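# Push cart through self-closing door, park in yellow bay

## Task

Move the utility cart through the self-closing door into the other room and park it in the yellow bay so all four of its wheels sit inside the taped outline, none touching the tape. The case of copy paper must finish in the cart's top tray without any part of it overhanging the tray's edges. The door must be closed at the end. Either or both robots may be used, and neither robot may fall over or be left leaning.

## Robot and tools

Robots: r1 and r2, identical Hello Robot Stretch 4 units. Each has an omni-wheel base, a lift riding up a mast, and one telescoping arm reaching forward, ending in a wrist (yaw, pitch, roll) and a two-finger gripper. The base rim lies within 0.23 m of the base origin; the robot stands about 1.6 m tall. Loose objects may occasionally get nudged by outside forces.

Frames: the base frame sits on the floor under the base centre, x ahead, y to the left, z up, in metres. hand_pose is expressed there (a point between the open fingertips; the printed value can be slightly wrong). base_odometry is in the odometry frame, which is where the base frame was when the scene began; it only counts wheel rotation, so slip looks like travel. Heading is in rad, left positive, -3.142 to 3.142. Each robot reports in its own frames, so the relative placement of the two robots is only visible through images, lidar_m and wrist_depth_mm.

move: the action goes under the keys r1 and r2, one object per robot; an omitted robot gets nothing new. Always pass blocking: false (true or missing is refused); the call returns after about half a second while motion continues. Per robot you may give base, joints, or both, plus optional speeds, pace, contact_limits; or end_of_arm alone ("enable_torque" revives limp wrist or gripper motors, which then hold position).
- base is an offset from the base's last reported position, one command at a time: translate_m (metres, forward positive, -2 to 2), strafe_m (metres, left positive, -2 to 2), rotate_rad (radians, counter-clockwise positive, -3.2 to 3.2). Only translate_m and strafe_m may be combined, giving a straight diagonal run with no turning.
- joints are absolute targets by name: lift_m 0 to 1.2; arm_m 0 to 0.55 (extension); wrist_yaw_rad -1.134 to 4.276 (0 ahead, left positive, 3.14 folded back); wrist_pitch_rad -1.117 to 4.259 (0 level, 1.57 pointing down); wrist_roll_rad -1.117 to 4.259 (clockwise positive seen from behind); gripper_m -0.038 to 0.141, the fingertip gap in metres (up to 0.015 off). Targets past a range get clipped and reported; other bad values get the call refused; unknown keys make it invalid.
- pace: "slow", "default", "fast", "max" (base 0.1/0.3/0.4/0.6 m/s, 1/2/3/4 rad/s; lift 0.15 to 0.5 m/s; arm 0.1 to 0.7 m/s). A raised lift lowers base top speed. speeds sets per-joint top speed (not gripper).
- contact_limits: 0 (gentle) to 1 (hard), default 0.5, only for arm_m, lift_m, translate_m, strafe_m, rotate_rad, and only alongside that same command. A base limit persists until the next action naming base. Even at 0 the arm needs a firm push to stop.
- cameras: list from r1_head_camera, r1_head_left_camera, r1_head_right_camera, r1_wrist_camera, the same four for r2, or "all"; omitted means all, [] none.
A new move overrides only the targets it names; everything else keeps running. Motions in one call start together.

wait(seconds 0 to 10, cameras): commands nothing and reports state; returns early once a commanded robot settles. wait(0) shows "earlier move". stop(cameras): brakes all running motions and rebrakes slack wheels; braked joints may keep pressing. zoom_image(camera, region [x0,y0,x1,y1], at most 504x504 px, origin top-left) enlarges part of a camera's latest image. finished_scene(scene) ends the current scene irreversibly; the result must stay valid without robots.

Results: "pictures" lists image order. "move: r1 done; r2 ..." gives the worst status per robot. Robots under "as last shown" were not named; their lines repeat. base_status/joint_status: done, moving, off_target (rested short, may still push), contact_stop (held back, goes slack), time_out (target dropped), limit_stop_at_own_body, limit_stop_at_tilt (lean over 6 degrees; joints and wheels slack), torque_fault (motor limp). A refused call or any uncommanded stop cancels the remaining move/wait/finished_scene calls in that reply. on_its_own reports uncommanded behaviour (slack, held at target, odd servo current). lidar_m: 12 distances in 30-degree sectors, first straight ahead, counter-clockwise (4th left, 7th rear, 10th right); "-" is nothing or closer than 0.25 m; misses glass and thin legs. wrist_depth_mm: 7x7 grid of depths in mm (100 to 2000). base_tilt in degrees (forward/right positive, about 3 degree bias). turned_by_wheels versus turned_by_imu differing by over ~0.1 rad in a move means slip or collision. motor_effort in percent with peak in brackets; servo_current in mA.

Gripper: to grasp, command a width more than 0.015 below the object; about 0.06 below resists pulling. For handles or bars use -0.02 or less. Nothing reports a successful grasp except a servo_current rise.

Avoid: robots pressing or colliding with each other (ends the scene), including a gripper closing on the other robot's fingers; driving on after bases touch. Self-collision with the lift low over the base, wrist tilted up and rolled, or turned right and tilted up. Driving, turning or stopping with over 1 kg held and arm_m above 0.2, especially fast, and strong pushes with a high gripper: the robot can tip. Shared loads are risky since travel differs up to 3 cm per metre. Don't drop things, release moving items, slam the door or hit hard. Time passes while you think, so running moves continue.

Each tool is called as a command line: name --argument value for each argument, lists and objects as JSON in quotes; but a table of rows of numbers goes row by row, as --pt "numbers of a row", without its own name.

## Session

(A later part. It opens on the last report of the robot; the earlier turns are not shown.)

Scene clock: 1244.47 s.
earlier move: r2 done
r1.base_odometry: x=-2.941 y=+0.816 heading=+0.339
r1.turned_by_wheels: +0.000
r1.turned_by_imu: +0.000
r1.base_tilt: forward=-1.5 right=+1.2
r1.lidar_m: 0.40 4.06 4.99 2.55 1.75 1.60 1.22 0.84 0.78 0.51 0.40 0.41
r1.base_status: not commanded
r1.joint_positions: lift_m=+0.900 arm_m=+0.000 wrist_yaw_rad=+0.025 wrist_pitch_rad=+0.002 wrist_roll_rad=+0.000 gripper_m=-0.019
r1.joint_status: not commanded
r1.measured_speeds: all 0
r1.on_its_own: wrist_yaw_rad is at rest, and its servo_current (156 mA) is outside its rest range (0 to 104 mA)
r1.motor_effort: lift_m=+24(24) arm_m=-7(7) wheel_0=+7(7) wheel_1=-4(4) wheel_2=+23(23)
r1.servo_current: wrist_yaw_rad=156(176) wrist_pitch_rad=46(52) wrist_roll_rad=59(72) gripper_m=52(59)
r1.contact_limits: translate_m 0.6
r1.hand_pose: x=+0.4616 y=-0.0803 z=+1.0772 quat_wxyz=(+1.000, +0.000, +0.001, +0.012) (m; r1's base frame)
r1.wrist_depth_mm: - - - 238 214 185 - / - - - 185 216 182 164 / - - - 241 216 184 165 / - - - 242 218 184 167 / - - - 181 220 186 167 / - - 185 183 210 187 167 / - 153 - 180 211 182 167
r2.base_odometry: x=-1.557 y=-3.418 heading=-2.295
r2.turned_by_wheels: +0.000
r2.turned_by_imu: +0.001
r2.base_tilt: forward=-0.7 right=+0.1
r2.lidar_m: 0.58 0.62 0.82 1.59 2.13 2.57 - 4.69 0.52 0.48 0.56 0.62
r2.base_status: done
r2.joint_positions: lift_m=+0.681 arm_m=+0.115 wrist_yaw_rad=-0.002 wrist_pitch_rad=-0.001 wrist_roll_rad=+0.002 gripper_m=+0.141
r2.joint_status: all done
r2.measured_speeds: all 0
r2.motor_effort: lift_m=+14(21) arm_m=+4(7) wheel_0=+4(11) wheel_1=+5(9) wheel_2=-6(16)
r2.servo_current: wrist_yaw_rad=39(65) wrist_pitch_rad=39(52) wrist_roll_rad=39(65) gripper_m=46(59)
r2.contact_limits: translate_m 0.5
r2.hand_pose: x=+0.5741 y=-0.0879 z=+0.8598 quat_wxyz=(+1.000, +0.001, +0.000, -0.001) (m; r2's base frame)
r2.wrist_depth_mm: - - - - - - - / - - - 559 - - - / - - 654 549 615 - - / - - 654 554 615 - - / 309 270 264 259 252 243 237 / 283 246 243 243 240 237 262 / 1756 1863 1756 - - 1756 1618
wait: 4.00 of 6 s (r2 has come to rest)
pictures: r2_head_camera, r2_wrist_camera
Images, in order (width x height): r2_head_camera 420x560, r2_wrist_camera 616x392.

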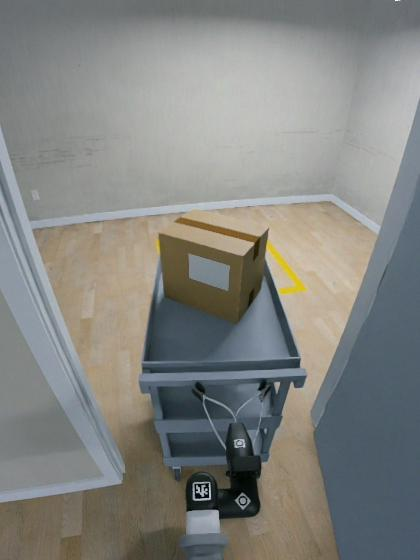

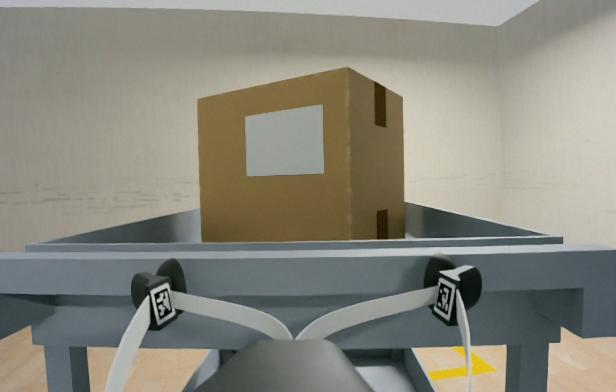

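move --blocking false --r2 '{"base":{"translate_m":0.35},"pace":"slow","contact_limits":{"translate_m":0.5}}' --cameras '[]'

wait --seconds 6 --cameras '["r2_head_camera", "r2_wrist_camera", "r2_head_left_camera"]'

Scene clock: 1255.30 s.
move: r2 moving
r1.base_odometry: x=-2.941 y=+0.816 heading=+0.339
r1.turned_by_wheels: +0.000
r1.turned_by_imu: +0.000
r1.base_tilt: forward=-1.5 right=+1.2
r1.lidar_m: 0.39 4.06 5.00 2.53 1.73 1.62 1.22 0.83 0.78 0.52 0.42 0.40
r1.base_status: not commanded
r1.joint_positions: lift_m=+0.900 arm_m=+0.000 wrist_yaw_rad=+0.025 wrist_pitch_rad=+0.002 wrist_roll_rad=+0.000 gripper_m=-0.019
r1.joint_status: not commanded
r1.measured_speeds: all 0
r1.motor_effort: lift_m=+24(24) arm_m=-7(7) wheel_0=+6(6) wheel_1=-4(4) wheel_2=+23(23)
r1.servo_current: wrist_yaw_rad=143(163) wrist_pitch_rad=46(52) wrist_roll_rad=59(59) gripper_m=52(52)
r1.contact_limits: translate_m 0.6
r1.hand_pose: x=+0.4616 y=-0.0803 z=+1.0772 quat_wxyz=(+1.000, +0.000, +0.001, +0.012) (m; r1's base frame)
r1.wrist_depth_mm: - - - 238 213 185 - / - - - 185 216 182 164 / - - - 241 217 184 165 / - - - 243 219 185 166 / - - - 181 219 185 167 / - - 183 184 210 186 167 / - 154 - 180 211 182 167
r2.base_odometry: x=-1.565 y=-3.427 heading=-2.295
r2.turned_by_wheels: +0.000
r2.turned_by_imu: +0.001
r2.base_tilt: forward=-0.7 right=+0.1
r2.lidar_m: 0.58 0.71 0.83 1.59 2.14 2.58 - 4.74 0.53 0.51 0.55 0.62
r2.base_status: translate_m moving
r2.joint_positions: lift_m=+0.681 arm_m=+0.115 wrist_yaw_rad=-0.002 wrist_pitch_rad=-0.001 wrist_roll_rad=+0.002 gripper_m=+0.141
r2.joint_status: not commanded
r2.measured_speeds: translate_m=+0.049 strafe_m=+0.000 rotate_rad=+0.003 lift_m=+0.000 arm_m=+0.000 wrist_yaw_rad=+0.000 wrist_pitch_rad=+0.000 wrist_roll_rad=+0.000
r2.motor_effort: lift_m=+14(14) arm_m=+5(5) wheel_0=+3(10) wheel_1=+5(8) wheel_2=-11(12)
r2.servo_current: wrist_yaw_rad=46(59) wrist_pitch_rad=46(46) wrist_roll_rad=46(59) gripper_m=52(59)
r2.contact_limits: translate_m 0.5
r2.hand_pose: x=+0.5741 y=-0.0879 z=+0.8598 quat_wxyz=(+1.000, +0.001, +0.000, -0.001) (m; r2's base frame)
r2.wrist_depth_mm: - - - - - - - / - - - 559 - - - / - - 654 544 615 - - / - - 654 554 621 - - / 307 270 264 258 252 244 236 / 285 246 244 242 239 237 262 / 1661 1863 1708 - - 1756 1576
pictures: none
No camera images: "cameras" was empty.

Scene clock: 1259.57 s.
earlier move: r2 done
r1.base_odometry: x=-2.941 y=+0.816 heading=+0.339
r1.turned_by_wheels: +0.000
r1.turned_by_imu: +0.000
r1.base_tilt: forward=-1.5 right=+1.2
r1.lidar_m: 0.39 4.07 4.98 2.56 1.75 1.61 1.23 0.85 0.77 0.51 0.39 0.40
r1.base_status: not commanded
r1.joint_positions: lift_m=+0.900 arm_m=+0.000 wrist_yaw_rad=+0.025 wrist_pitch_rad=+0.002 wrist_roll_rad=+0.000 gripper_m=-0.019
r1.joint_status: not commanded
r1.measured_speeds: all 0
r1.on_its_own: wrist_yaw_rad is at rest, and its servo_current (163 mA) is outside its rest range (0 to 104 mA)
r1.motor_effort: lift_m=+24(24) arm_m=-7(7) wheel_0=+6(7) wheel_1=-4(4) wheel_2=+23(23)
r1.servo_current: wrist_yaw_rad=163(169) wrist_pitch_rad=39(52) wrist_roll_rad=52(65) gripper_m=52(59)
r1.contact_limits: translate_m 0.6
r1.hand_pose: x=+0.4616 y=-0.0803 z=+1.0772 quat_wxyz=(+1.000, +0.000, +0.001, +0.012) (m; r1's base frame)
r1.wrist_depth_mm: - - - 237 214 185 - / - - - 185 216 182 165 / - - - 241 217 184 165 / - - - 243 219 185 166 / - - - 181 220 186 166 / - - 184 183 210 187 167 / - 154 - 181 211 182 167
r2.base_odometry: x=-1.789 y=-3.680 heading=-2.295
r2.turned_by_wheels: +0.000
r2.turned_by_imu: +0.000
r2.base_tilt: forward=-0.7 right=+0.1
r2.lidar_m: 0.60 0.55 0.42 0.83 2.18 2.64 - 0.72 0.57 0.52 0.58 0.60
r2.base_status: done
r2.joint_positions: lift_m=+0.681 arm_m=+0.115 wrist_yaw_rad=-0.002 wrist_pitch_rad=-0.001 wrist_roll_rad=+0.002 gripper_m=+0.141
r2.joint_status: not commanded
r2.measured_speeds: all 0
r2.motor_effort: lift_m=+14(14) arm_m=+4(5) wheel_0=+4(11) wheel_1=+3(8) wheel_2=-8(12)
r2.servo_current: wrist_yaw_rad=46(59) wrist_pitch_rad=46(46) wrist_roll_rad=46(78) gripper_m=52(65)
r2.contact_limits: translate_m 0.5
r2.hand_pose: x=+0.5741 y=-0.0879 z=+0.8598 quat_wxyz=(+1.000, +0.001, +0.000, -0.001) (m; r2's base frame)
r2.wrist_depth_mm: - - - - - - - / - - - 621 - - - / - - - 574 615 - - / - - - 591 615 - - / 290 278 265 260 251 244 236 / 351 219 259 258 242 232 230 / 1863 1808 1983 - - 1708 1576
wait: 4.27 of 6 s (r2 has come to rest)
pictures: r2_head_camera, r2_head_left_camera, r2_wrist_camera
Images, in order (width x height): r2_head_camera 420x560, r2_head_left_camera 420x672, r2_wrist_camera 616x392.

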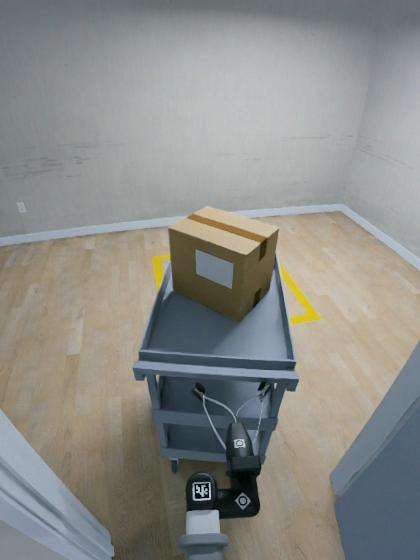

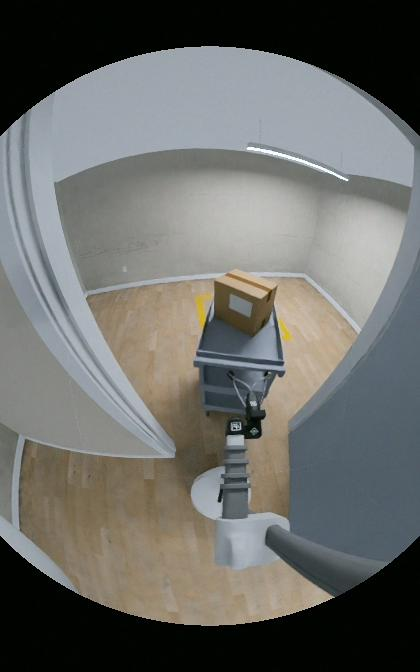

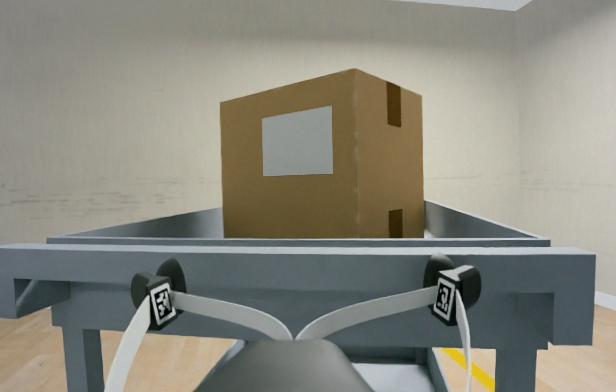

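move --blocking false --r2 '{"base":{"translate_m":0.45,"strafe_m":-0.01},"pace":"slow","contact_limits":{"translate_m":0.4}}' --cameras '[]'

wait --seconds 7 --cameras '["r2_head_camera", "r2_wrist_camera", "r2_head_left_camera"]'

Scene clock: 1273.60 s.
move: r2 moving
r1.base_odometry: x=-2.941 y=+0.816 heading=+0.339
r1.turned_by_wheels: +0.000
r1.turned_by_imu: +0.000
r1.base_tilt: forward=-1.5 right=+1.2
r1.lidar_m: 0.38 4.07 4.99 2.54 1.73 1.60 1.23 0.81 0.78 0.52 0.42 0.40
r1.base_status: not commanded
r1.joint_positions: lift_m=+0.900 arm_m=+0.000 wrist_yaw_rad=+0.025 wrist_pitch_rad=+0.002 wrist_roll_rad=+0.000 gripper_m=-0.019
r1.joint_status: not commanded
r1.measured_speeds: all 0
r1.motor_effort: lift_m=+23(24) arm_m=-7(7) wheel_0=+6(7) wheel_1=-4(4) wheel_2=+23(23)
r1.servo_current: wrist_yaw_rad=176(176) wrist_pitch_rad=46(52) wrist_roll_rad=46(52) gripper_m=46(59)
r1.contact_limits: translate_m 0.6
r1.hand_pose: x=+0.4616 y=-0.0803 z=+1.0772 quat_wxyz=(+1.000, +0.000, +0.001, +0.012) (m; r1's base frame)
r1.wrist_depth_mm: - - - 237 214 185 - / - - - 185 216 182 164 / - - - 240 217 183 165 / - - - 243 218 185 166 / - - - 181 220 186 166 / - - 185 185 209 186 167 / - 153 - 180 211 183 167
r2.base_odometry: x=-1.797 y=-3.689 heading=-2.295
r2.turned_by_wheels: +0.000
r2.turned_by_imu: +0.001
r2.base_tilt: forward=-0.7 right=+0.1
r2.lidar_m: 0.58 0.56 0.45 0.80 2.20 2.67 - 0.72 0.56 0.53 0.59 0.63
r2.base_status: translate_m moving; strafe_m moving
r2.joint_positions: lift_m=+0.681 arm_m=+0.115 wrist_yaw_rad=-0.002 wrist_pitch_rad=-0.001 wrist_roll_rad=+0.002 gripper_m=+0.141
r2.joint_status: not commanded
r2.measured_speeds: translate_m=+0.048 strafe_m=-0.001 rotate_rad=-0.001 lift_m=+0.000 arm_m=+0.000 wrist_yaw_rad=+0.000 wrist_pitch_rad=+0.000 wrist_roll_rad=+0.000
r2.motor_effort: lift_m=+14(14) arm_m=+4(5) wheel_0=+6(9) wheel_1=+7(7) wheel_2=-12(12)
r2.servo_current: wrist_yaw_rad=46(59) wrist_pitch_rad=46(46) wrist_roll_rad=46(65) gripper_m=59(59)
r2.contact_limits: translate_m 0.4
r2.hand_pose: x=+0.5741 y=-0.0879 z=+0.8598 quat_wxyz=(+1.000, +0.001, +0.000, -0.001) (m; r2's base frame)
r2.wrist_depth_mm: - - - - - - - / - - - 627 - - - / - - - 580 615 - - / - - - 585 615 - - / 289 279 265 259 251 240 236 / 349 219 259 256 242 233 230 / 1808 1808 1983 - - 1661 1576
pictures: none
No camera images: "cameras" was empty.

Scene clock: 1278.87 s.
earlier move: r2 done
r1.base_odometry: x=-2.941 y=+0.816 heading=+0.339
r1.turned_by_wheels: +0.000
r1.turned_by_imu: +0.000
r1.base_tilt: forward=-1.5 right=+1.2
r1.lidar_m: 0.37 4.08 5.01 2.56 1.74 1.60 1.23 0.84 0.76 0.51 0.39 0.40
r1.base_status: not commanded
r1.joint_positions: lift_m=+0.900 arm_m=+0.000 wrist_yaw_rad=+0.025 wrist_pitch_rad=+0.002 wrist_roll_rad=+0.000 gripper_m=-0.019
r1.joint_status: not commanded
r1.measured_speeds: all 0
r1.on_its_own: wrist_yaw_rad is at rest, and its servo_current (163 mA) is outside its rest range (0 to 104 mA)
r1.motor_effort: lift_m=+24(24) arm_m=-7(7) wheel_0=+6(7) wheel_1=-4(4) wheel_2=+23(23)
r1.servo_current: wrist_yaw_rad=163(176) wrist_pitch_rad=46(52) wrist_roll_rad=52(85) gripper_m=52(59)
r1.contact_limits: translate_m 0.6
r1.hand_pose: x=+0.4616 y=-0.0803 z=+1.0772 quat_wxyz=(+1.000, +0.000, +0.001, +0.012) (m; r1's base frame)
r1.wrist_depth_mm: - - - 236 213 185 - / - - - 185 215 182 164 / - - - 241 216 183 166 / - - - 242 219 185 166 / - - - 181 220 185 167 / - - 185 183 209 187 167 / - 153 - 180 212 182 167
r2.base_odometry: x=-2.094 y=-4.010 heading=-2.295
r2.turned_by_wheels: +0.000
r2.turned_by_imu: +0.002
r2.base_tilt: forward=-0.7 right=+0.1
r2.lidar_m: 0.62 0.73 2.52 0.37 0.37 2.75 - 0.73 0.59 0.56 2.51 0.67
r2.base_status: done
r2.joint_positions: lift_m=+0.681 arm_m=+0.115 wrist_yaw_rad=-0.002 wrist_pitch_rad=-0.001 wrist_roll_rad=+0.002 gripper_m=+0.141
r2.joint_status: not commanded
r2.measured_speeds: all 0
r2.motor_effort: lift_m=+14(14) arm_m=+4(5) wheel_0=+3(12) wheel_1=+5(9) wheel_2=-5(12)
r2.servo_current: wrist_yaw_rad=33(65) wrist_pitch_rad=46(46) wrist_roll_rad=46(65) gripper_m=46(59)
r2.contact_limits: translate_m 0.4
r2.hand_pose: x=+0.5741 y=-0.0879 z=+0.8598 quat_wxyz=(+1.000, +0.001, +0.000, -0.001) (m; r2's base frame)
r2.wrist_depth_mm: - - - - - - - / - - - - 597 - - / - - - 615 574 - - / - - - 627 574 - - / 357 327 296 276 254 240 - / - 392 347 327 248 228 - / 1921 1756 1863 - - 778 1708
wait: 5.27 of 7 s (r2 has come to rest)
pictures: r2_head_camera, r2_head_left_camera, r2_wrist_camera
Images, in order (width x height): r2_head_camera 420x560, r2_head_left_camera 420x672, r2_wrist_camera 616x392.

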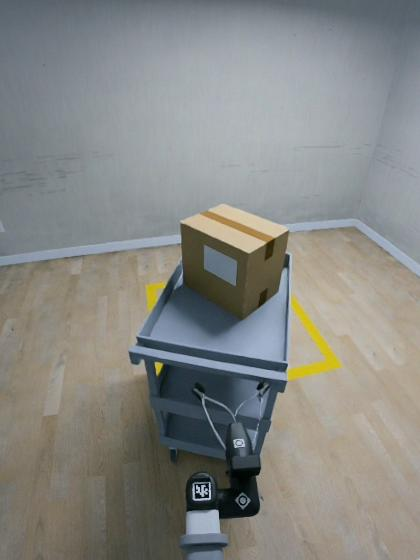

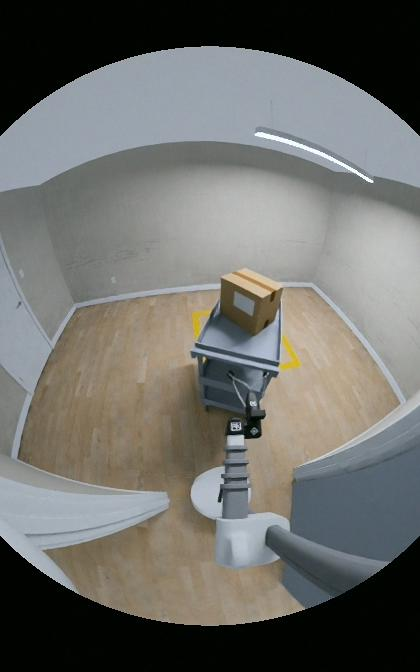

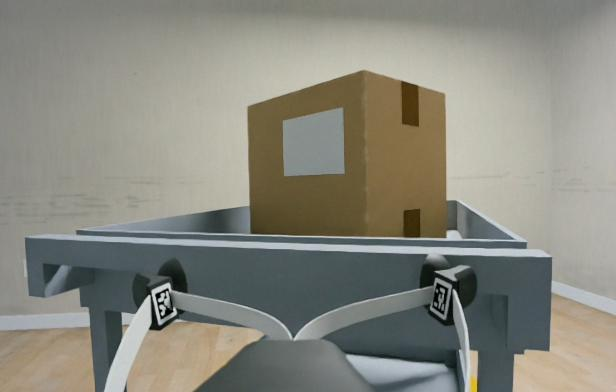

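move --blocking false --r2 '{"base":{"translate_m":-0.03,"strafe_m":-0.07},"pace":"slow","contact_limits":{"translate_m":0.4}}' --cameras '[]'

wait --seconds 3 --cameras '["r2_wrist_camera"]'

move --blocking false --r2 '{"base":{"translate_m":0.25},"pace":"slow","contact_limits":{"translate_m":0.4}}' --cameras '[]'

wait --seconds 6 --cameras '["r2_head_camera", "r2_wrist_camera"]'

Scene clock: 1300.40 s.
move: r2 moving
r1.base_odometry: x=-2.941 y=+0.816 heading=+0.339
r1.turned_by_wheels: +0.000
r1.turned_by_imu: +0.000
r1.base_tilt: forward=-1.5 right=+1.2
r1.lidar_m: 0.39 4.08 4.98 2.54 1.71 1.60 1.24 0.84 0.76 0.52 0.42 0.40
r1.base_status: not commanded
r1.joint_positions: lift_m=+0.900 arm_m=+0.000 wrist_yaw_rad=+0.025 wrist_pitch_rad=+0.002 wrist_roll_rad=+0.000 gripper_m=-0.019
r1.joint_status: not commanded
r1.measured_speeds: all 0
r1.motor_effort: lift_m=+24(24) arm_m=-7(7) wheel_0=+7(7) wheel_1=-4(4) wheel_2=+23(23)
r1.servo_current: wrist_yaw_rad=163(163) wrist_pitch_rad=46(46) wrist_roll_rad=39(59) gripper_m=52(59)
r1.contact_limits: translate_m 0.6
r1.hand_pose: x=+0.4616 y=-0.0803 z=+1.0772 quat_wxyz=(+1.000, +0.000, +0.001, +0.012) (m; r1's base frame)
r1.wrist_depth_mm: - - - 237 213 184 - / - - - 184 215 182 164 / - - - 240 216 183 164 / - - - 242 218 185 166 / - - - 182 220 186 167 / - - 184 184 210 186 167 / - 153 - 180 211 182 167
r2.base_odometry: x=-2.099 y=-3.999 heading=-2.294
r2.turned_by_wheels: +0.000
r2.turned_by_imu: +0.001
r2.base_tilt: forward=-0.7 right=+0.1
r2.lidar_m: 0.60 0.72 2.50 0.37 0.39 2.79 - 0.76 0.57 0.54 0.65 0.63
r2.base_status: translate_m moving; strafe_m moving
r2.joint_positions: lift_m=+0.681 arm_m=+0.115 wrist_yaw_rad=-0.002 wrist_pitch_rad=-0.001 wrist_roll_rad=+0.002 gripper_m=+0.141
r2.joint_status: not commanded
r2.measured_speeds: translate_m=-0.020 strafe_m=-0.045 rotate_rad=+0.001 lift_m=+0.000 arm_m=+0.000 wrist_yaw_rad=+0.000 wrist_pitch_rad=+0.000 wrist_roll_rad=+0.000
r2.motor_effort: lift_m=+14(14) arm_m=+4(5) wheel_0=+8(9) wheel_1=-8(8) wheel_2=+6(8)
r2.servo_current: wrist_yaw_rad=52(52) wrist_pitch_rad=46(46) wrist_roll_rad=65(65) gripper_m=52(52)
r2.contact_limits: translate_m 0.4
r2.hand_pose: x=+0.5741 y=-0.0879 z=+0.8598 quat_wxyz=(+1.000, +0.001, +0.000, -0.001) (m; r2's base frame)
r2.wrist_depth_mm: - - - - - - - / - - - - 634 - - / - - - 615 591 - - / - - - 627 591 - - / 359 329 300 278 255 240 - / - 219 353 325 245 227 - / 1983 1708 1863 - - 297 1756
pictures: none
No camera images: "cameras" was empty.

Scene clock: 1301.93 s.
earlier move: r2 done
r1.base_odometry: x=-2.941 y=+0.816 heading=+0.339
r1.turned_by_wheels: +0.000
r1.turned_by_imu: +0.000
r1.base_tilt: forward=-1.5 right=+1.2
r1.lidar_m: 0.41 4.07 4.99 2.53 1.73 1.62 1.24 0.83 0.75 0.50 0.41 0.41
r1.base_status: not commanded
r1.joint_positions: lift_m=+0.900 arm_m=+0.000 wrist_yaw_rad=+0.025 wrist_pitch_rad=+0.002 wrist_roll_rad=+0.000 gripper_m=-0.019
r1.joint_status: not commanded
r1.measured_speeds: all 0
r1.on_its_own: wrist_yaw_rad is at rest, and its servo_current (150 mA) is outside its rest range (0 to 104 mA)
r1.motor_effort: lift_m=+24(24) arm_m=-7(7) wheel_0=+6(7) wheel_1=-4(4) wheel_2=+23(23)
r1.servo_current: wrist_yaw_rad=150(176) wrist_pitch_rad=39(52) wrist_roll_rad=46(65) gripper_m=52(59)
r1.contact_limits: translate_m 0.6
r1.hand_pose: x=+0.4616 y=-0.0803 z=+1.0772 quat_wxyz=(+1.000, +0.000, +0.001, +0.012) (m; r1's base frame)
r1.wrist_depth_mm: - - - 237 213 186 - / - - - 185 216 182 164 / - - - 241 217 184 165 / - - - 242 219 185 166 / - - - 181 220 185 166 / - - 185 183 209 186 168 / - 153 - 180 211 183 167
r2.base_odometry: x=-2.127 y=-3.942 heading=-2.294
r2.turned_by_wheels: +0.000
r2.turned_by_imu: +0.000
r2.base_tilt: forward=-0.7 right=+0.1
r2.lidar_m: 0.60 0.74 2.54 0.45 0.47 2.84 - 0.66 0.50 0.48 0.54 0.69
r2.base_status: done
r2.joint_positions: lift_m=+0.681 arm_m=+0.115 wrist_yaw_rad=-0.002 wrist_pitch_rad=-0.001 wrist_roll_rad=+0.002 gripper_m=+0.141
r2.joint_status: not commanded
r2.measured_speeds: all 0
r2.motor_effort: lift_m=+14(14) arm_m=+4(5) wheel_0=+5(10) wheel_1=-4(10) wheel_2=+5(8)
r2.servo_current: wrist_yaw_rad=46(59) wrist_pitch_rad=39(46) wrist_roll_rad=46(65) gripper_m=52(59)
r2.contact_limits: translate_m 0.4
r2.hand_pose: x=+0.5741 y=-0.0879 z=+0.8598 quat_wxyz=(+1.000, +0.001, +0.000, -0.001) (m; r2's base frame)
r2.wrist_depth_mm: - - - - - - - / - - - 640 - - - / - - 788 597 683 - - / - - 759 603 668 - - / 397 332 306 285 264 - - / 469 219 362 336 254 - - / 1756 1808 1983 - - 1756 1808
wait: 1.53 of 3 s (r2 has come to rest)
pictures: r2_wrist_camera
Images, in order (width x height): r2_wrist_camera 616x392.

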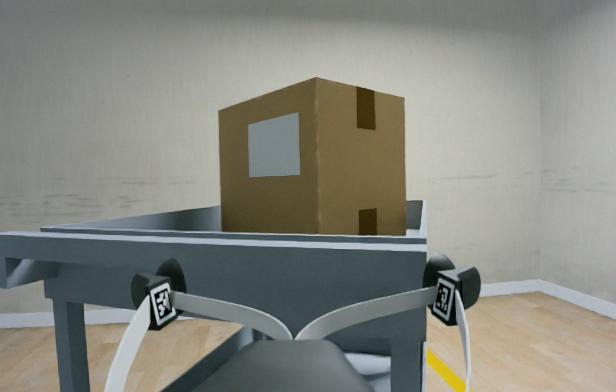

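Scene clock: 1302.43 s.
move: r2 moving
r1.base_odometry: x=-2.941 y=+0.816 heading=+0.339
r1.turned_by_wheels: +0.000
r1.turned_by_imu: +0.000
r1.base_tilt: forward=-1.5 right=+1.2
r1.lidar_m: 0.40 4.07 5.00 2.54 1.73 1.60 1.23 0.83 0.77 0.51 0.41 0.40
r1.base_status: not commanded
r1.joint_positions: lift_m=+0.900 arm_m=+0.000 wrist_yaw_rad=+0.025 wrist_pitch_rad=+0.002 wrist_roll_rad=+0.000 gripper_m=-0.019
r1.joint_status: not commanded
r1.measured_speeds: all 0
r1.motor_effort: lift_m=+24(24) arm_m=-7(7) wheel_0=+6(6) wheel_1=-4(4) wheel_2=+23(23)
r1.servo_current: wrist_yaw_rad=143(176) wrist_pitch_rad=39(46) wrist_roll_rad=52(59) gripper_m=52(59)
r1.contact_limits: translate_m 0.6
r1.hand_pose: x=+0.4616 y=-0.0803 z=+1.0772 quat_wxyz=(+1.000, +0.000, +0.001, +0.012) (m; r1's base frame)
r1.wrist_depth_mm: - - - 237 214 185 - / - - - 185 216 182 164 / - - - 240 217 184 165 / - - - 244 217 185 166 / - - - 181 220 186 166 / - - 184 183 209 187 167 / - 153 - 180 211 182 167
r2.base_odometry: x=-2.135 y=-3.951 heading=-2.294
r2.turned_by_wheels: +0.000
r2.turned_by_imu: +0.000
r2.base_tilt: forward=-0.7 right=+0.1
r2.lidar_m: 0.61 0.72 2.59 0.46 0.45 2.85 - 0.68 0.48 0.48 0.53 0.70
r2.base_status: translate_m moving
r2.joint_positions: lift_m=+0.681 arm_m=+0.115 wrist_yaw_rad=-0.002 wrist_pitch_rad=-0.001 wrist_roll_rad=+0.002 gripper_m=+0.141
r2.joint_status: not commanded
r2.measured_speeds: translate_m=+0.048 strafe_m=+0.000 rotate_rad=-0.001 lift_m=+0.000 arm_m=+0.000 wrist_yaw_rad=+0.000 wrist_pitch_rad=+0.000 wrist_roll_rad=+0.000
r2.motor_effort: lift_m=+14(14) arm_m=+5(5) wheel_0=+8(8) wheel_1=+5(7) wheel_2=-9(9)
r2.servo_current: wrist_yaw_rad=46(59) wrist_pitch_rad=33(46) wrist_roll_rad=46(59) gripper_m=52(52)
r2.contact_limits: translate_m 0.4
r2.hand_pose: x=+0.5741 y=-0.0879 z=+0.8598 quat_wxyz=(+1.000, +0.001, +0.000, -0.001) (m; r2's base frame)
r2.wrist_depth_mm: - - - - - - - / - - - 634 - - - / - - 768 585 676 - - / - - 778 591 654 - - / 353 324 296 276 253 - - / 449 219 349 325 244 - - / 1661 1863 1921 - - 1756 1863
pictures: none
No camera images: "cameras" was empty.

Scene clock: 1305.73 s.
earlier move: r2 done
r1.base_odometry: x=-2.941 y=+0.816 heading=+0.339
r1.turned_by_wheels: +0.000
r1.turned_by_imu: +0.000
r1.base_tilt: forward=-1.5 right=+1.2
r1.lidar_m: 0.40 4.06 5.00 2.52 1.72 1.61 1.24 0.83 0.76 0.51 0.40 0.37
r1.base_status: not commanded
r1.joint_positions: lift_m=+0.900 arm_m=+0.000 wrist_yaw_rad=+0.025 wrist_pitch_rad=+0.002 wrist_roll_rad=+0.000 gripper_m=-0.019
r1.joint_status: not commanded
r1.measured_speeds: all 0
r1.on_its_own: wrist_yaw_rad is at rest, and its servo_current (150 mA) is outside its rest range (0 to 104 mA)
r1.motor_effort: lift_m=+24(24) arm_m=-7(7) wheel_0=+6(7) wheel_1=-4(4) wheel_2=+23(23)
r1.servo_current: wrist_yaw_rad=150(176) wrist_pitch_rad=39(52) wrist_roll_rad=52(72) gripper_m=46(59)
r1.contact_limits: translate_m 0.6
r1.hand_pose: x=+0.4616 y=-0.0803 z=+1.0772 quat_wxyz=(+1.000, +0.000, +0.001, +0.012) (m; r1's base frame)
r1.wrist_depth_mm: - - - 237 213 185 - / - - - 185 216 181 165 / - - - 241 217 185 165 / - - - 243 219 185 166 / - - - 182 220 186 166 / - - 184 184 209 186 167 / - 153 - 181 211 182 167
r2.base_odometry: x=-2.292 y=-4.129 heading=-2.294
r2.turned_by_wheels: +0.000
r2.turned_by_imu: +0.001
r2.base_tilt: forward=-0.6 right=+0.0
r2.lidar_m: 0.58 0.67 2.63 2.30 0.51 3.09 - 0.71 0.53 0.52 2.39 0.75
r2.base_status: done
r2.joint_positions: lift_m=+0.681 arm_m=+0.115 wrist_yaw_rad=-0.001 wrist_pitch_rad=-0.001 wrist_roll_rad=+0.002 gripper_m=+0.141
r2.joint_status: not commanded
r2.measured_speeds: all 0
r2.motor_effort: lift_m=+14(14) arm_m=+4(5) wheel_0=+5(11) wheel_1=+5(8) wheel_2=-5(17)
r2.servo_current: wrist_yaw_rad=39(59) wrist_pitch_rad=46(46) wrist_roll_rad=59(59) gripper_m=52(59)
r2.contact_limits: translate_m 0.4
r2.hand_pose: x=+0.5742 y=-0.0877 z=+0.8598 quat_wxyz=(+1.000, +0.001, +0.000, +0.000) (m; r2's base frame)
r2.wrist_depth_mm: - - - - - - - / - - - 521 615 - - / - - - 525 591 - - / - - - 525 580 - - / 304 268 281 267 359 - - / 424 204 211 193 187 - - / 445 1808 1863 - 239 1756 1808
wait: 3.30 of 6 s (r2 has come to rest)
pictures: r2_head_camera, r2_wrist_camera
Images, in order (width x height): r2_head_camera 420x560, r2_wrist_camera 616x392.

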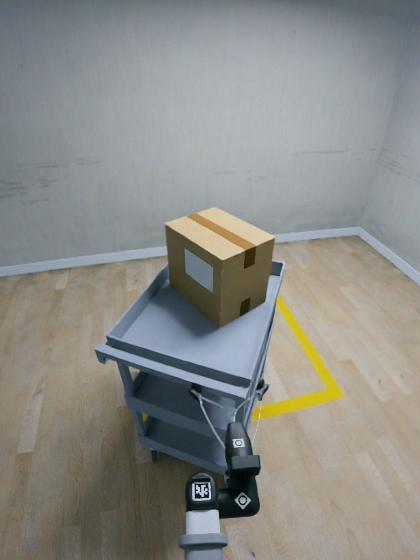

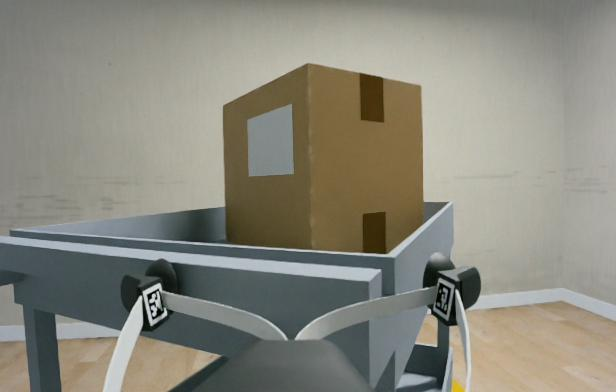

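move --blocking false --r2 '{"base":{"translate_m":-0.1,"strafe_m":-0.015},"pace":"slow","contact_limits":{"translate_m":0.4}}' --cameras '[]'

wait --seconds 3 --cameras '[]'

move --blocking false --r2 '{"joints":{"gripper_m":-0.01}}' --cameras '[]'

wait --seconds 4 --cameras '["r2_head_camera", "r2_wrist_camera", "r2_head_right_camera"]'

Scene clock: 1332.77 s.
move: r2 moving
r1.base_odometry: x=-2.941 y=+0.816 heading=+0.339
r1.turned_by_wheels: +0.000
r1.turned_by_imu: -0.001
r1.base_tilt: forward=-1.5 right=+1.3
r1.lidar_m: 0.41 4.11 4.99 2.54 1.72 1.62 1.21 0.82 0.77 0.50 0.42 0.40
r1.base_status: not commanded
r1.joint_positions: lift_m=+0.900 arm_m=+0.000 wrist_yaw_rad=+0.025 wrist_pitch_rad=+0.002 wrist_roll_rad=+0.000 gripper_m=-0.019
r1.joint_status: not commanded
r1.measured_speeds: all 0
r1.motor_effort: lift_m=+24(24) arm_m=-7(7) wheel_0=+6(6) wheel_1=-4(4) wheel_2=+23(23)
r1.servo_current: wrist_yaw_rad=169(176) wrist_pitch_rad=33(52) wrist_roll_rad=59(59) gripper_m=59(59)
r1.contact_limits: translate_m 0.6
r1.hand_pose: x=+0.4616 y=-0.0803 z=+1.0772 quat_wxyz=(+1.000, +0.000, +0.001, +0.012) (m; r1's base frame)
r1.wrist_depth_mm: - - - 237 213 185 - / - - - 185 216 182 164 / - - - 240 217 184 165 / - - - 241 218 185 166 / - - - 181 220 186 167 / - - 184 185 210 187 167 / - 153 - 180 211 182 167
r2.base_odometry: x=-2.285 y=-4.119 heading=-2.294
r2.turned_by_wheels: +0.000
r2.turned_by_imu: +0.001
r2.base_tilt: forward=-0.7 right=+0.0
r2.lidar_m: 0.59 0.69 2.62 2.18 0.51 3.04 - 0.69 0.53 0.52 2.40 0.80
r2.base_status: translate_m moving; strafe_m moving
r2.joint_positions: lift_m=+0.681 arm_m=+0.115 wrist_yaw_rad=-0.001 wrist_pitch_rad=-0.001 wrist_roll_rad=+0.002 gripper_m=+0.141
r2.joint_status: not commanded
r2.measured_speeds: translate_m=-0.048 strafe_m=-0.008 rotate_rad=+0.003 lift_m=+0.000 arm_m=+0.000 wrist_yaw_rad=+0.000 wrist_pitch_rad=+0.000 wrist_roll_rad=+0.000
r2.motor_effort: lift_m=+14(14) arm_m=+5(5) wheel_0=-5(7) wheel_1=-7(8) wheel_2=+9(9)
r2.servo_current: wrist_yaw_rad=46(59) wrist_pitch_rad=46(46) wrist_roll_rad=52(52) gripper_m=52(59)
r2.contact_limits: translate_m 0.4
r2.hand_pose: x=+0.5742 y=-0.0877 z=+0.8598 quat_wxyz=(+1.000, +0.001, +0.000, +0.000) (m; r2's base frame)
r2.wrist_depth_mm: - - - - - - - / - - - 544 - - - / - - - 530 597 - - / - - - 535 585 - - / 325 272 267 273 325 - - / 439 219 224 200 211 - - / 452 1808 1863 - - 1756 1808
pictures: none
No camera images: "cameras" was empty.

Scene clock: 1334.57 s.
earlier move: r2 done
r1.base_odometry: x=-2.941 y=+0.816 heading=+0.339
r1.turned_by_wheels: +0.000
r1.turned_by_imu: +0.000
r1.base_tilt: forward=-1.5 right=+1.2
r1.lidar_m: 0.37 4.08 5.01 2.54 1.74 1.61 1.23 0.82 0.78 0.52 0.39 0.40
r1.base_status: not commanded
r1.joint_positions: lift_m=+0.900 arm_m=+0.000 wrist_yaw_rad=+0.025 wrist_pitch_rad=+0.002 wrist_roll_rad=+0.000 gripper_m=-0.019
r1.joint_status: not commanded
r1.measured_speeds: all 0
r1.on_its_own: wrist_yaw_rad is at rest, and its servo_current (156 mA) is outside its rest range (0 to 104 mA)
r1.motor_effort: lift_m=+24(24) arm_m=-7(7) wheel_0=+6(7) wheel_1=-4(4) wheel_2=+23(23)
r1.servo_current: wrist_yaw_rad=156(189) wrist_pitch_rad=46(52) wrist_roll_rad=52(65) gripper_m=52(59)
r1.contact_limits: translate_m 0.6
r1.hand_pose: x=+0.4616 y=-0.0803 z=+1.0772 quat_wxyz=(+1.000, +0.000, +0.001, +0.012) (m; r1's base frame)
r1.wrist_depth_mm: - - - 237 214 185 - / - - - 185 216 182 164 / - - - 240 217 183 165 / - - - 243 218 185 166 / - - - 182 219 185 167 / - - 184 183 209 186 167 / - 153 - 180 211 182 167
r2.base_odometry: x=-2.237 y=-4.044 heading=-2.294
r2.turned_by_wheels: +0.000
r2.turned_by_imu: +0.000
r2.base_tilt: forward=-0.6 right=+0.1
r2.lidar_m: 0.63 0.77 2.65 2.38 0.49 2.91 - 0.66 0.48 0.49 2.39 1.15
r2.base_status: done
r2.joint_positions: lift_m=+0.681 arm_m=+0.115 wrist_yaw_rad=-0.001 wrist_pitch_rad=-0.001 wrist_roll_rad=+0.002 gripper_m=+0.141
r2.joint_status: not commanded
r2.measured_speeds: all 0
r2.motor_effort: lift_m=+14(14) arm_m=+4(5) wheel_0=-4(8) wheel_1=-4(8) wheel_2=+6(11)
r2.servo_current: wrist_yaw_rad=52(59) wrist_pitch_rad=33(46) wrist_roll_rad=46(59) gripper_m=46(59)
r2.contact_limits: translate_m 0.4
r2.hand_pose: x=+0.5742 y=-0.0877 z=+0.8598 quat_wxyz=(+1.000, +0.001, +0.000, +0.000) (m; r2's base frame)
r2.wrist_depth_mm: - - - - - - - / - - - - - - - / - - - 634 715 - - / - - 831 634 691 - - / 459 410 334 307 436 - - / - 218 382 285 196 - - / 1863 1863 - - - 1756 1863
wait: 1.80 of 3 s (r2 has come to rest)
pictures: none
No camera images: "cameras" was empty.

Scene clock: 1335.07 s.
move: r2 moving
r1.base_odometry: x=-2.941 y=+0.816 heading=+0.339
r1.turned_by_wheels: +0.000
r1.turned_by_imu: +0.000
r1.base_tilt: forward=-1.5 right=+1.2
r1.lidar_m: 0.39 4.06 5.00 2.55 1.73 1.61 1.22 0.83 0.76 0.51 0.41 0.39
r1.base_status: not commanded
r1.joint_positions: lift_m=+0.900 arm_m=+0.000 wrist_yaw_rad=+0.025 wrist_pitch_rad=+0.002 wrist_roll_rad=+0.000 gripper_m=-0.019
r1.joint_status: not commanded
r1.measured_speeds: all 0
r1.motor_effort: lift_m=+24(24) arm_m=-7(7) wheel_0=+6(6) wheel_1=-4(4) wheel_2=+23(23)
r1.servo_current: wrist_yaw_rad=150(163) wrist_pitch_rad=46(52) wrist_roll_rad=46(52) gripper_m=46(59)
r1.contact_limits: translate_m 0.6
r1.hand_pose: x=+0.4616 y=-0.0803 z=+1.0772 quat_wxyz=(+1.000, +0.000, +0.001, +0.012) (m; r1's base frame)
r1.wrist_depth_mm: - - - 238 213 184 - / - - - 185 216 182 164 / - - - 241 216 183 165 / - - - 244 220 185 166 / - - - 182 220 186 166 / - - 185 184 209 187 167 / - 153 - 181 211 182 167
r2.base_odometry: x=-2.237 y=-4.044 heading=-2.294
r2.turned_by_wheels: +0.000
r2.turned_by_imu: +0.000
r2.base_tilt: forward=-0.7 right=+0.0
r2.lidar_m: 0.63 0.78 2.65 2.38 0.50 2.90 - 0.69 0.49 0.49 2.40 1.14
r2.base_status: not commanded
r2.joint_positions: lift_m=+0.681 arm_m=+0.115 wrist_yaw_rad=-0.001 wrist_pitch_rad=-0.001 wrist_roll_rad=+0.002 gripper_m=+0.129
r2.joint_status: gripper_m moving
r2.measured_speeds: all 0
r2.motor_effort: lift_m=+14(14) arm_m=+5(5) wheel_0=-4(4) wheel_1=-4(5) wheel_2=+6(6)
r2.servo_current: wrist_yaw_rad=46(52) wrist_pitch_rad=33(39) wrist_roll_rad=46(52) gripper_m=98(98)
r2.contact_limits: translate_m 0.4
r2.hand_pose: x=+0.5742 y=-0.0877 z=+0.8598 quat_wxyz=(+1.000, +0.001, +0.000, +0.000) (m; r2's base frame)
r2.wrist_depth_mm: - - - - - - - / - - - - - - - / - - - 627 715 - - / - - 831 627 699 - - / 455 415 327 307 436 - - / - - 218 285 193 - - / 1808 1808 - - - 1756 1756
pictures: none
No camera images: "cameras" was empty.

Scene clock: 1336.97 s.
earlier move: r2 done
r1.base_odometry: x=-2.941 y=+0.816 heading=+0.339
r1.turned_by_wheels: +0.000
r1.turned_by_imu: +0.000
r1.base_tilt: forward=-1.5 right=+1.2
r1.lidar_m: 0.39 4.08 5.00 2.53 1.74 1.61 1.23 0.85 0.76 0.49 0.40 0.39
r1.base_status: not commanded
r1.joint_positions: lift_m=+0.900 arm_m=+0.000 wrist_yaw_rad=+0.025 wrist_pitch_rad=+0.002 wrist_roll_rad=+0.000 gripper_m=-0.019
r1.joint_status: not commanded
r1.measured_speeds: all 0
r1.on_its_own: wrist_yaw_rad is at rest, and its servo_current (150 mA) is outside its rest range (0 to 104 mA)
r1.motor_effort: lift_m=+24(24) arm_m=-7(7) wheel_0=+6(7) wheel_1=-4(4) wheel_2=+23(23)
r1.servo_current: wrist_yaw_rad=150(176) wrist_pitch_rad=46(52) wrist_roll_rad=52(65) gripper_m=52(59)
r1.contact_limits: translate_m 0.6
r1.hand_pose: x=+0.4616 y=-0.0803 z=+1.0772 quat_wxyz=(+1.000, +0.000, +0.001, +0.012) (m; r1's base frame)
r1.wrist_depth_mm: - - - 238 213 185 - / - - - 185 215 181 164 / - - - 241 217 183 165 / - - - 243 218 185 166 / - - - 182 220 186 167 / - - 184 183 210 187 167 / - 153 - 180 211 183 167
r2.base_odometry: x=-2.237 y=-4.044 heading=-2.294
r2.turned_by_wheels: +0.000
r2.turned_by_imu: +0.000
r2.base_tilt: forward=-0.6 right=+0.1
r2.lidar_m: 0.63 0.79 2.63 0.96 0.49 2.90 - 0.67 0.46 0.48 2.41 1.18
r2.base_status: not commanded
r2.joint_positions: lift_m=+0.681 arm_m=+0.115 wrist_yaw_rad=-0.001 wrist_pitch_rad=-0.001 wrist_roll_rad=+0.002 gripper_m=-0.009
r2.joint_status: all done
r2.measured_speeds: all 0
r2.motor_effort: lift_m=+14(14) arm_m=+5(5) wheel_0=-4(4) wheel_1=-4(5) wheel_2=+6(7)
r2.servo_current: wrist_yaw_rad=52(65) wrist_pitch_rad=39(46) wrist_roll_rad=39(65) gripper_m=78(169)
r2.contact_limits: translate_m 0.4
r2.hand_pose: x=+0.5742 y=-0.0877 z=+0.8598 quat_wxyz=(+1.000, +0.001, +0.000, +0.000) (m; r2's base frame)
r2.wrist_depth_mm: - - - - - - - / - - - - - - - / - - - 627 723 - - / - - 820 634 699 - - / 459 427 334 309 436 - - / - - 186 193 176 - - / 1756 1708 - - - 1808 1863
wait: 1.90 of 4 s (r2 has come to rest)
pictures: r2_head_camera, r2_head_right_camera, r2_wrist_camera
Images, in order (width x height): r2_head_camera 420x560, r2_head_right_camera 420x672, r2_wrist_camera 616x392.

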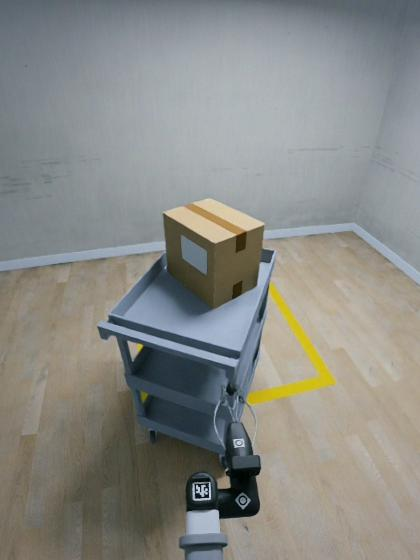

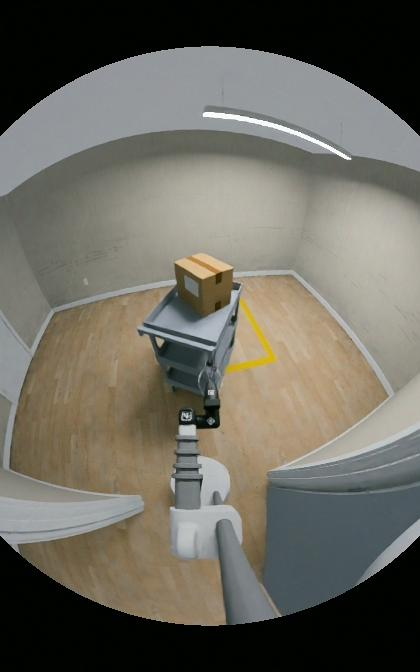

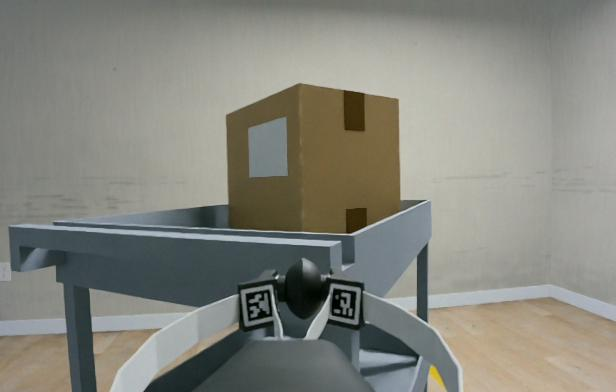

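move --blocking false --r2 '{"base":{"translate_m":0.27},"pace":"slow","contact_limits":{"translate_m":0.4}}' --cameras '[]'

wait --seconds 6 --cameras '["r2_head_camera", "r2_wrist_camera"]'

Scene clock: 1342.43 s.
move: r2 moving
r1.base_odometry: x=-2.941 y=+0.816 heading=+0.339
r1.turned_by_wheels: +0.000
r1.turned_by_imu: +0.000
r1.base_tilt: forward=-1.5 right=+1.2
r1.lidar_m: 0.40 4.07 5.00 2.56 1.73 1.61 1.23 0.84 0.77 0.51 0.40 0.40
r1.base_status: not commanded
r1.joint_positions: lift_m=+0.900 arm_m=+0.000 wrist_yaw_rad=+0.025 wrist_pitch_rad=+0.002 wrist_roll_rad=+0.000 gripper_m=-0.019
r1.joint_status: not commanded
r1.measured_speeds: all 0
r1.motor_effort: lift_m=+24(24) arm_m=-7(7) wheel_0=+6(6) wheel_1=-4(4) wheel_2=+23(23)
r1.servo_current: wrist_yaw_rad=156(163) wrist_pitch_rad=46(46) wrist_roll_rad=46(65) gripper_m=52(59)
r1.contact_limits: translate_m 0.6
r1.hand_pose: x=+0.4616 y=-0.0803 z=+1.0772 quat_wxyz=(+1.000, +0.000, +0.001, +0.012) (m; r1's base frame)
r1.wrist_depth_mm: - - - 238 214 185 - / - - - 186 216 182 164 / - - - 242 217 184 165 / - - - 244 219 185 166 / - - - 182 220 186 167 / - - 184 184 210 186 167 / - 153 - 180 211 182 167
r2.base_odometry: x=-2.245 y=-4.053 heading=-2.294
r2.turned_by_wheels: +0.000
r2.turned_by_imu: +0.001
r2.base_tilt: forward=-0.7 right=+0.0
r2.lidar_m: 0.64 0.77 2.67 1.11 0.48 2.92 - 0.68 0.51 0.49 2.38 1.12
r2.base_status: translate_m moving
r2.joint_positions: lift_m=+0.681 arm_m=+0.115 wrist_yaw_rad=-0.001 wrist_pitch_rad=-0.001 wrist_roll_rad=+0.002 gripper_m=-0.009
r2.joint_status: not commanded
r2.measured_speeds: translate_m=+0.049 strafe_m=+0.000 rotate_rad=-0.001 lift_m=+0.000 arm_m=+0.000 wrist_yaw_rad=+0.000 wrist_pitch_rad=+0.000 wrist_roll_rad=+0.000
r2.motor_effort: lift_m=+14(14) arm_m=+5(5) wheel_0=+7(8) wheel_1=+5(7) wheel_2=-9(10)
r2.servo_current: wrist_yaw_rad=52(59) wrist_pitch_rad=39(46) wrist_roll_rad=46(52) gripper_m=72(85)
r2.contact_limits: translate_m 0.4
r2.hand_pose: x=+0.5742 y=-0.0877 z=+0.8598 quat_wxyz=(+1.000, +0.001, +0.000, +0.000) (m; r2's base frame)
r2.wrist_depth_mm: - - - - - - - / - - - - - - - / - - - 621 699 - - / - - 820 621 691 - - / 430 415 322 312 418 - - / - - 184 194 177 - - / 1808 1808 - - - 1863 1808
pictures: none
No camera images: "cameras" was empty.

Scene clock: 1345.93 s.
earlier move: r2 done
r1.base_odometry: x=-2.941 y=+0.816 heading=+0.339
r1.turned_by_wheels: +0.000
r1.turned_by_imu: +0.000
r1.base_tilt: forward=-1.5 right=+1.2
r1.lidar_m: 0.40 4.06 5.00 2.54 1.73 1.61 1.21 0.84 0.75 0.50 0.42 0.39
r1.base_status: not commanded
r1.joint_positions: lift_m=+0.900 arm_m=+0.000 wrist_yaw_rad=+0.025 wrist_pitch_rad=+0.002 wrist_roll_rad=+0.000 gripper_m=-0.019
r1.joint_status: not commanded
r1.measured_speeds: all 0
r1.on_its_own: wrist_yaw_rad is at rest, and its servo_current (163 mA) is outside its rest range (0 to 104 mA)
r1.motor_effort: lift_m=+24(24) arm_m=-7(7) wheel_0=+6(7) wheel_1=-4(4) wheel_2=+23(23)
r1.servo_current: wrist_yaw_rad=163(176) wrist_pitch_rad=33(52) wrist_roll_rad=46(72) gripper_m=59(59)
r1.contact_limits: translate_m 0.6
r1.hand_pose: x=+0.4616 y=-0.0803 z=+1.0772 quat_wxyz=(+1.000, +0.000, +0.001, +0.012) (m; r1's base frame)
r1.wrist_depth_mm: - - - 238 213 185 - / - - - 185 216 182 165 / - - - 240 217 183 165 / - - - 242 219 185 166 / - - - 181 220 186 167 / - - 183 183 209 186 167 / - 153 - 180 211 182 167
r2.base_odometry: x=-2.416 y=-4.246 heading=-2.294
r2.turned_by_wheels: +0.000
r2.turned_by_imu: +0.001
r2.base_tilt: forward=-0.7 right=+0.0
r2.lidar_m: 0.63 0.72 2.68 2.43 0.64 0.68 - 0.70 0.56 0.78 2.33 0.89
r2.base_status: done
r2.joint_positions: lift_m=+0.681 arm_m=+0.115 wrist_yaw_rad=-0.002 wrist_pitch_rad=-0.001 wrist_roll_rad=+0.002 gripper_m=-0.009
r2.joint_status: not commanded
r2.measured_speeds: all 0
r2.motor_effort: lift_m=+14(14) arm_m=+4(5) wheel_0=+5(12) wheel_1=+5(8) wheel_2=-6(16)
r2.servo_current: wrist_yaw_rad=39(59) wrist_pitch_rad=46(46) wrist_roll_rad=39(59) gripper_m=65(85)
r2.contact_limits: translate_m 0.4
r2.hand_pose: x=+0.5740 y=-0.0881 z=+0.8598 quat_wxyz=(+1.000, +0.001, +0.000, -0.001) (m; r2's base frame)
r2.wrist_depth_mm: - - - - - - - / - - - 627 - - - / - - - 569 640 - - / - - - 574 634 - - / 427 327 281 260 424 - - / 484 - 186 194 179 - - / 504 1863 - - - - 1808
wait: 3.50 of 6 s (r2 has come to rest)
pictures: r2_head_camera, r2_wrist_camera
Images, in order (width x height): r2_head_camera 420x560, r2_wrist_camera 616x392.

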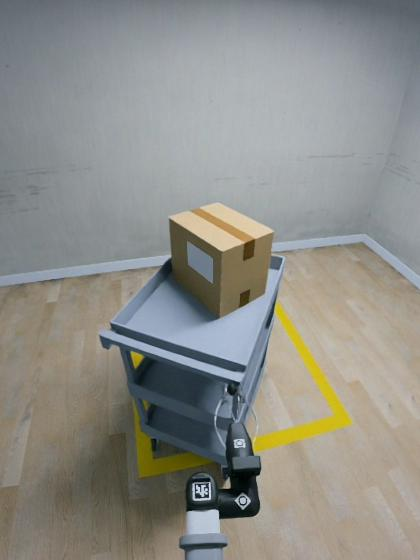

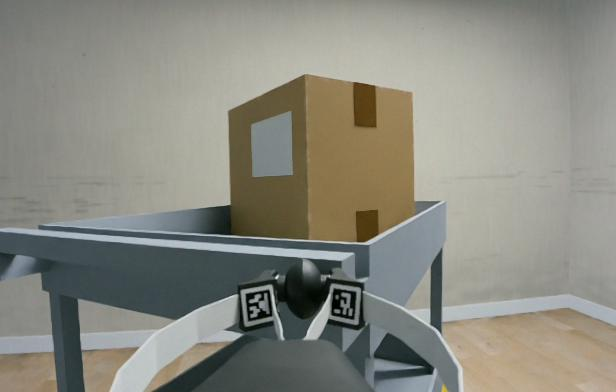

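zoom_image --camera "r2_head_camera" --region '[90, 240, 370, 500]'

move --blocking false --cameras '["r2_head_left_camera", "r2_head_right_camera"]'

Scaled by 1.800 from the camera's 420x560 image, which has a finer 1200x1600 frame.

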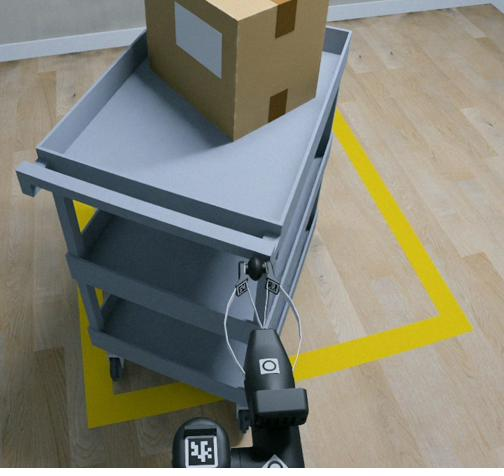

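Scene clock: 1359.87 s.
r1.base_odometry: x=-2.941 y=+0.816 heading=+0.339
r1.turned_by_wheels: +0.000
r1.turned_by_imu: +0.000
r1.base_tilt: forward=-1.5 right=+1.2
r1.lidar_m: 0.41 4.07 4.99 2.54 1.74 1.61 1.22 0.81 0.77 0.49 0.40 0.40
r1.base_status: not commanded
r1.joint_positions: lift_m=+0.900 arm_m=+0.000 wrist_yaw_rad=+0.025 wrist_pitch_rad=+0.002 wrist_roll_rad=+0.000 gripper_m=-0.019
r1.joint_status: not commanded
r1.measured_speeds: all 0
r1.on_its_own: wrist_yaw_rad is at rest, and its servo_current (169 mA) is outside its rest range (0 to 104 mA)
r1.motor_effort: lift_m=+24(24) arm_m=-7(7) wheel_0=+6(7) wheel_1=-4(4) wheel_2=+23(23)
r1.servo_current: wrist_yaw_rad=169(176) wrist_pitch_rad=46(52) wrist_roll_rad=46(72) gripper_m=52(59)
r1.contact_limits: translate_m 0.6
r1.hand_pose: x=+0.4616 y=-0.0803 z=+1.0772 quat_wxyz=(+1.000, +0.000, +0.001, +0.012) (m; r1's base frame)
r1.wrist_depth_mm: - - - 237 214 185 - / - - - 185 215 182 164 / - - - 241 216 183 165 / - - - 243 218 184 166 / - - - 181 220 186 167 / - - 185 184 210 186 167 / - 153 - 180 211 182 167
r2.base_odometry: x=-2.416 y=-4.246 heading=-2.294
r2.turned_by_wheels: +0.000
r2.turned_by_imu: +0.001
r2.base_tilt: forward=-0.7 right=+0.0
r2.lidar_m: 0.62 0.74 2.67 2.40 0.63 0.66 - 0.68 0.56 0.78 2.33 0.89
r2.base_status: done
r2.joint_positions: lift_m=+0.681 arm_m=+0.115 wrist_yaw_rad=-0.002 wrist_pitch_rad=-0.001 wrist_roll_rad=+0.002 gripper_m=-0.009
r2.joint_status: not commanded
r2.measured_speeds: all 0
r2.motor_effort: lift_m=+14(14) arm_m=+4(5) wheel_0=+5(12) wheel_1=+5(8) wheel_2=-6(16)
r2.servo_current: wrist_yaw_rad=52(59) wrist_pitch_rad=39(46) wrist_roll_rad=46(59) gripper_m=72(85)
r2.contact_limits: translate_m 0.4
r2.hand_pose: x=+0.5740 y=-0.0881 z=+0.8598 quat_wxyz=(+1.000, +0.001, +0.000, -0.001) (m; r2's base frame)
r2.wrist_depth_mm: - - - - - - - / - - - 627 - - - / - - - 564 640 - - / - - - 574 634 - - / 427 327 282 260 424 - - / 488 - 185 194 180 - - / 500 1808 - - - - 1808
pictures: r2_head_left_camera, r2_head_right_camera
Images, in order (width x height): r2_head_left_camera 420x672, r2_head_right_camera 420x672.

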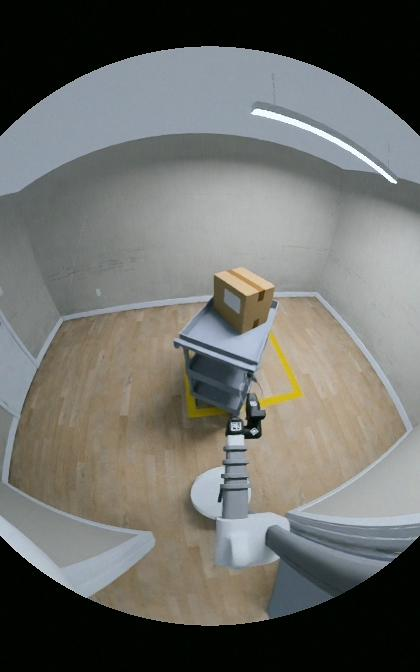

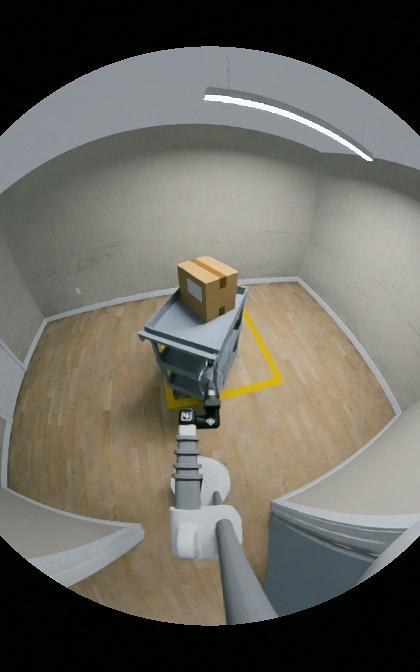

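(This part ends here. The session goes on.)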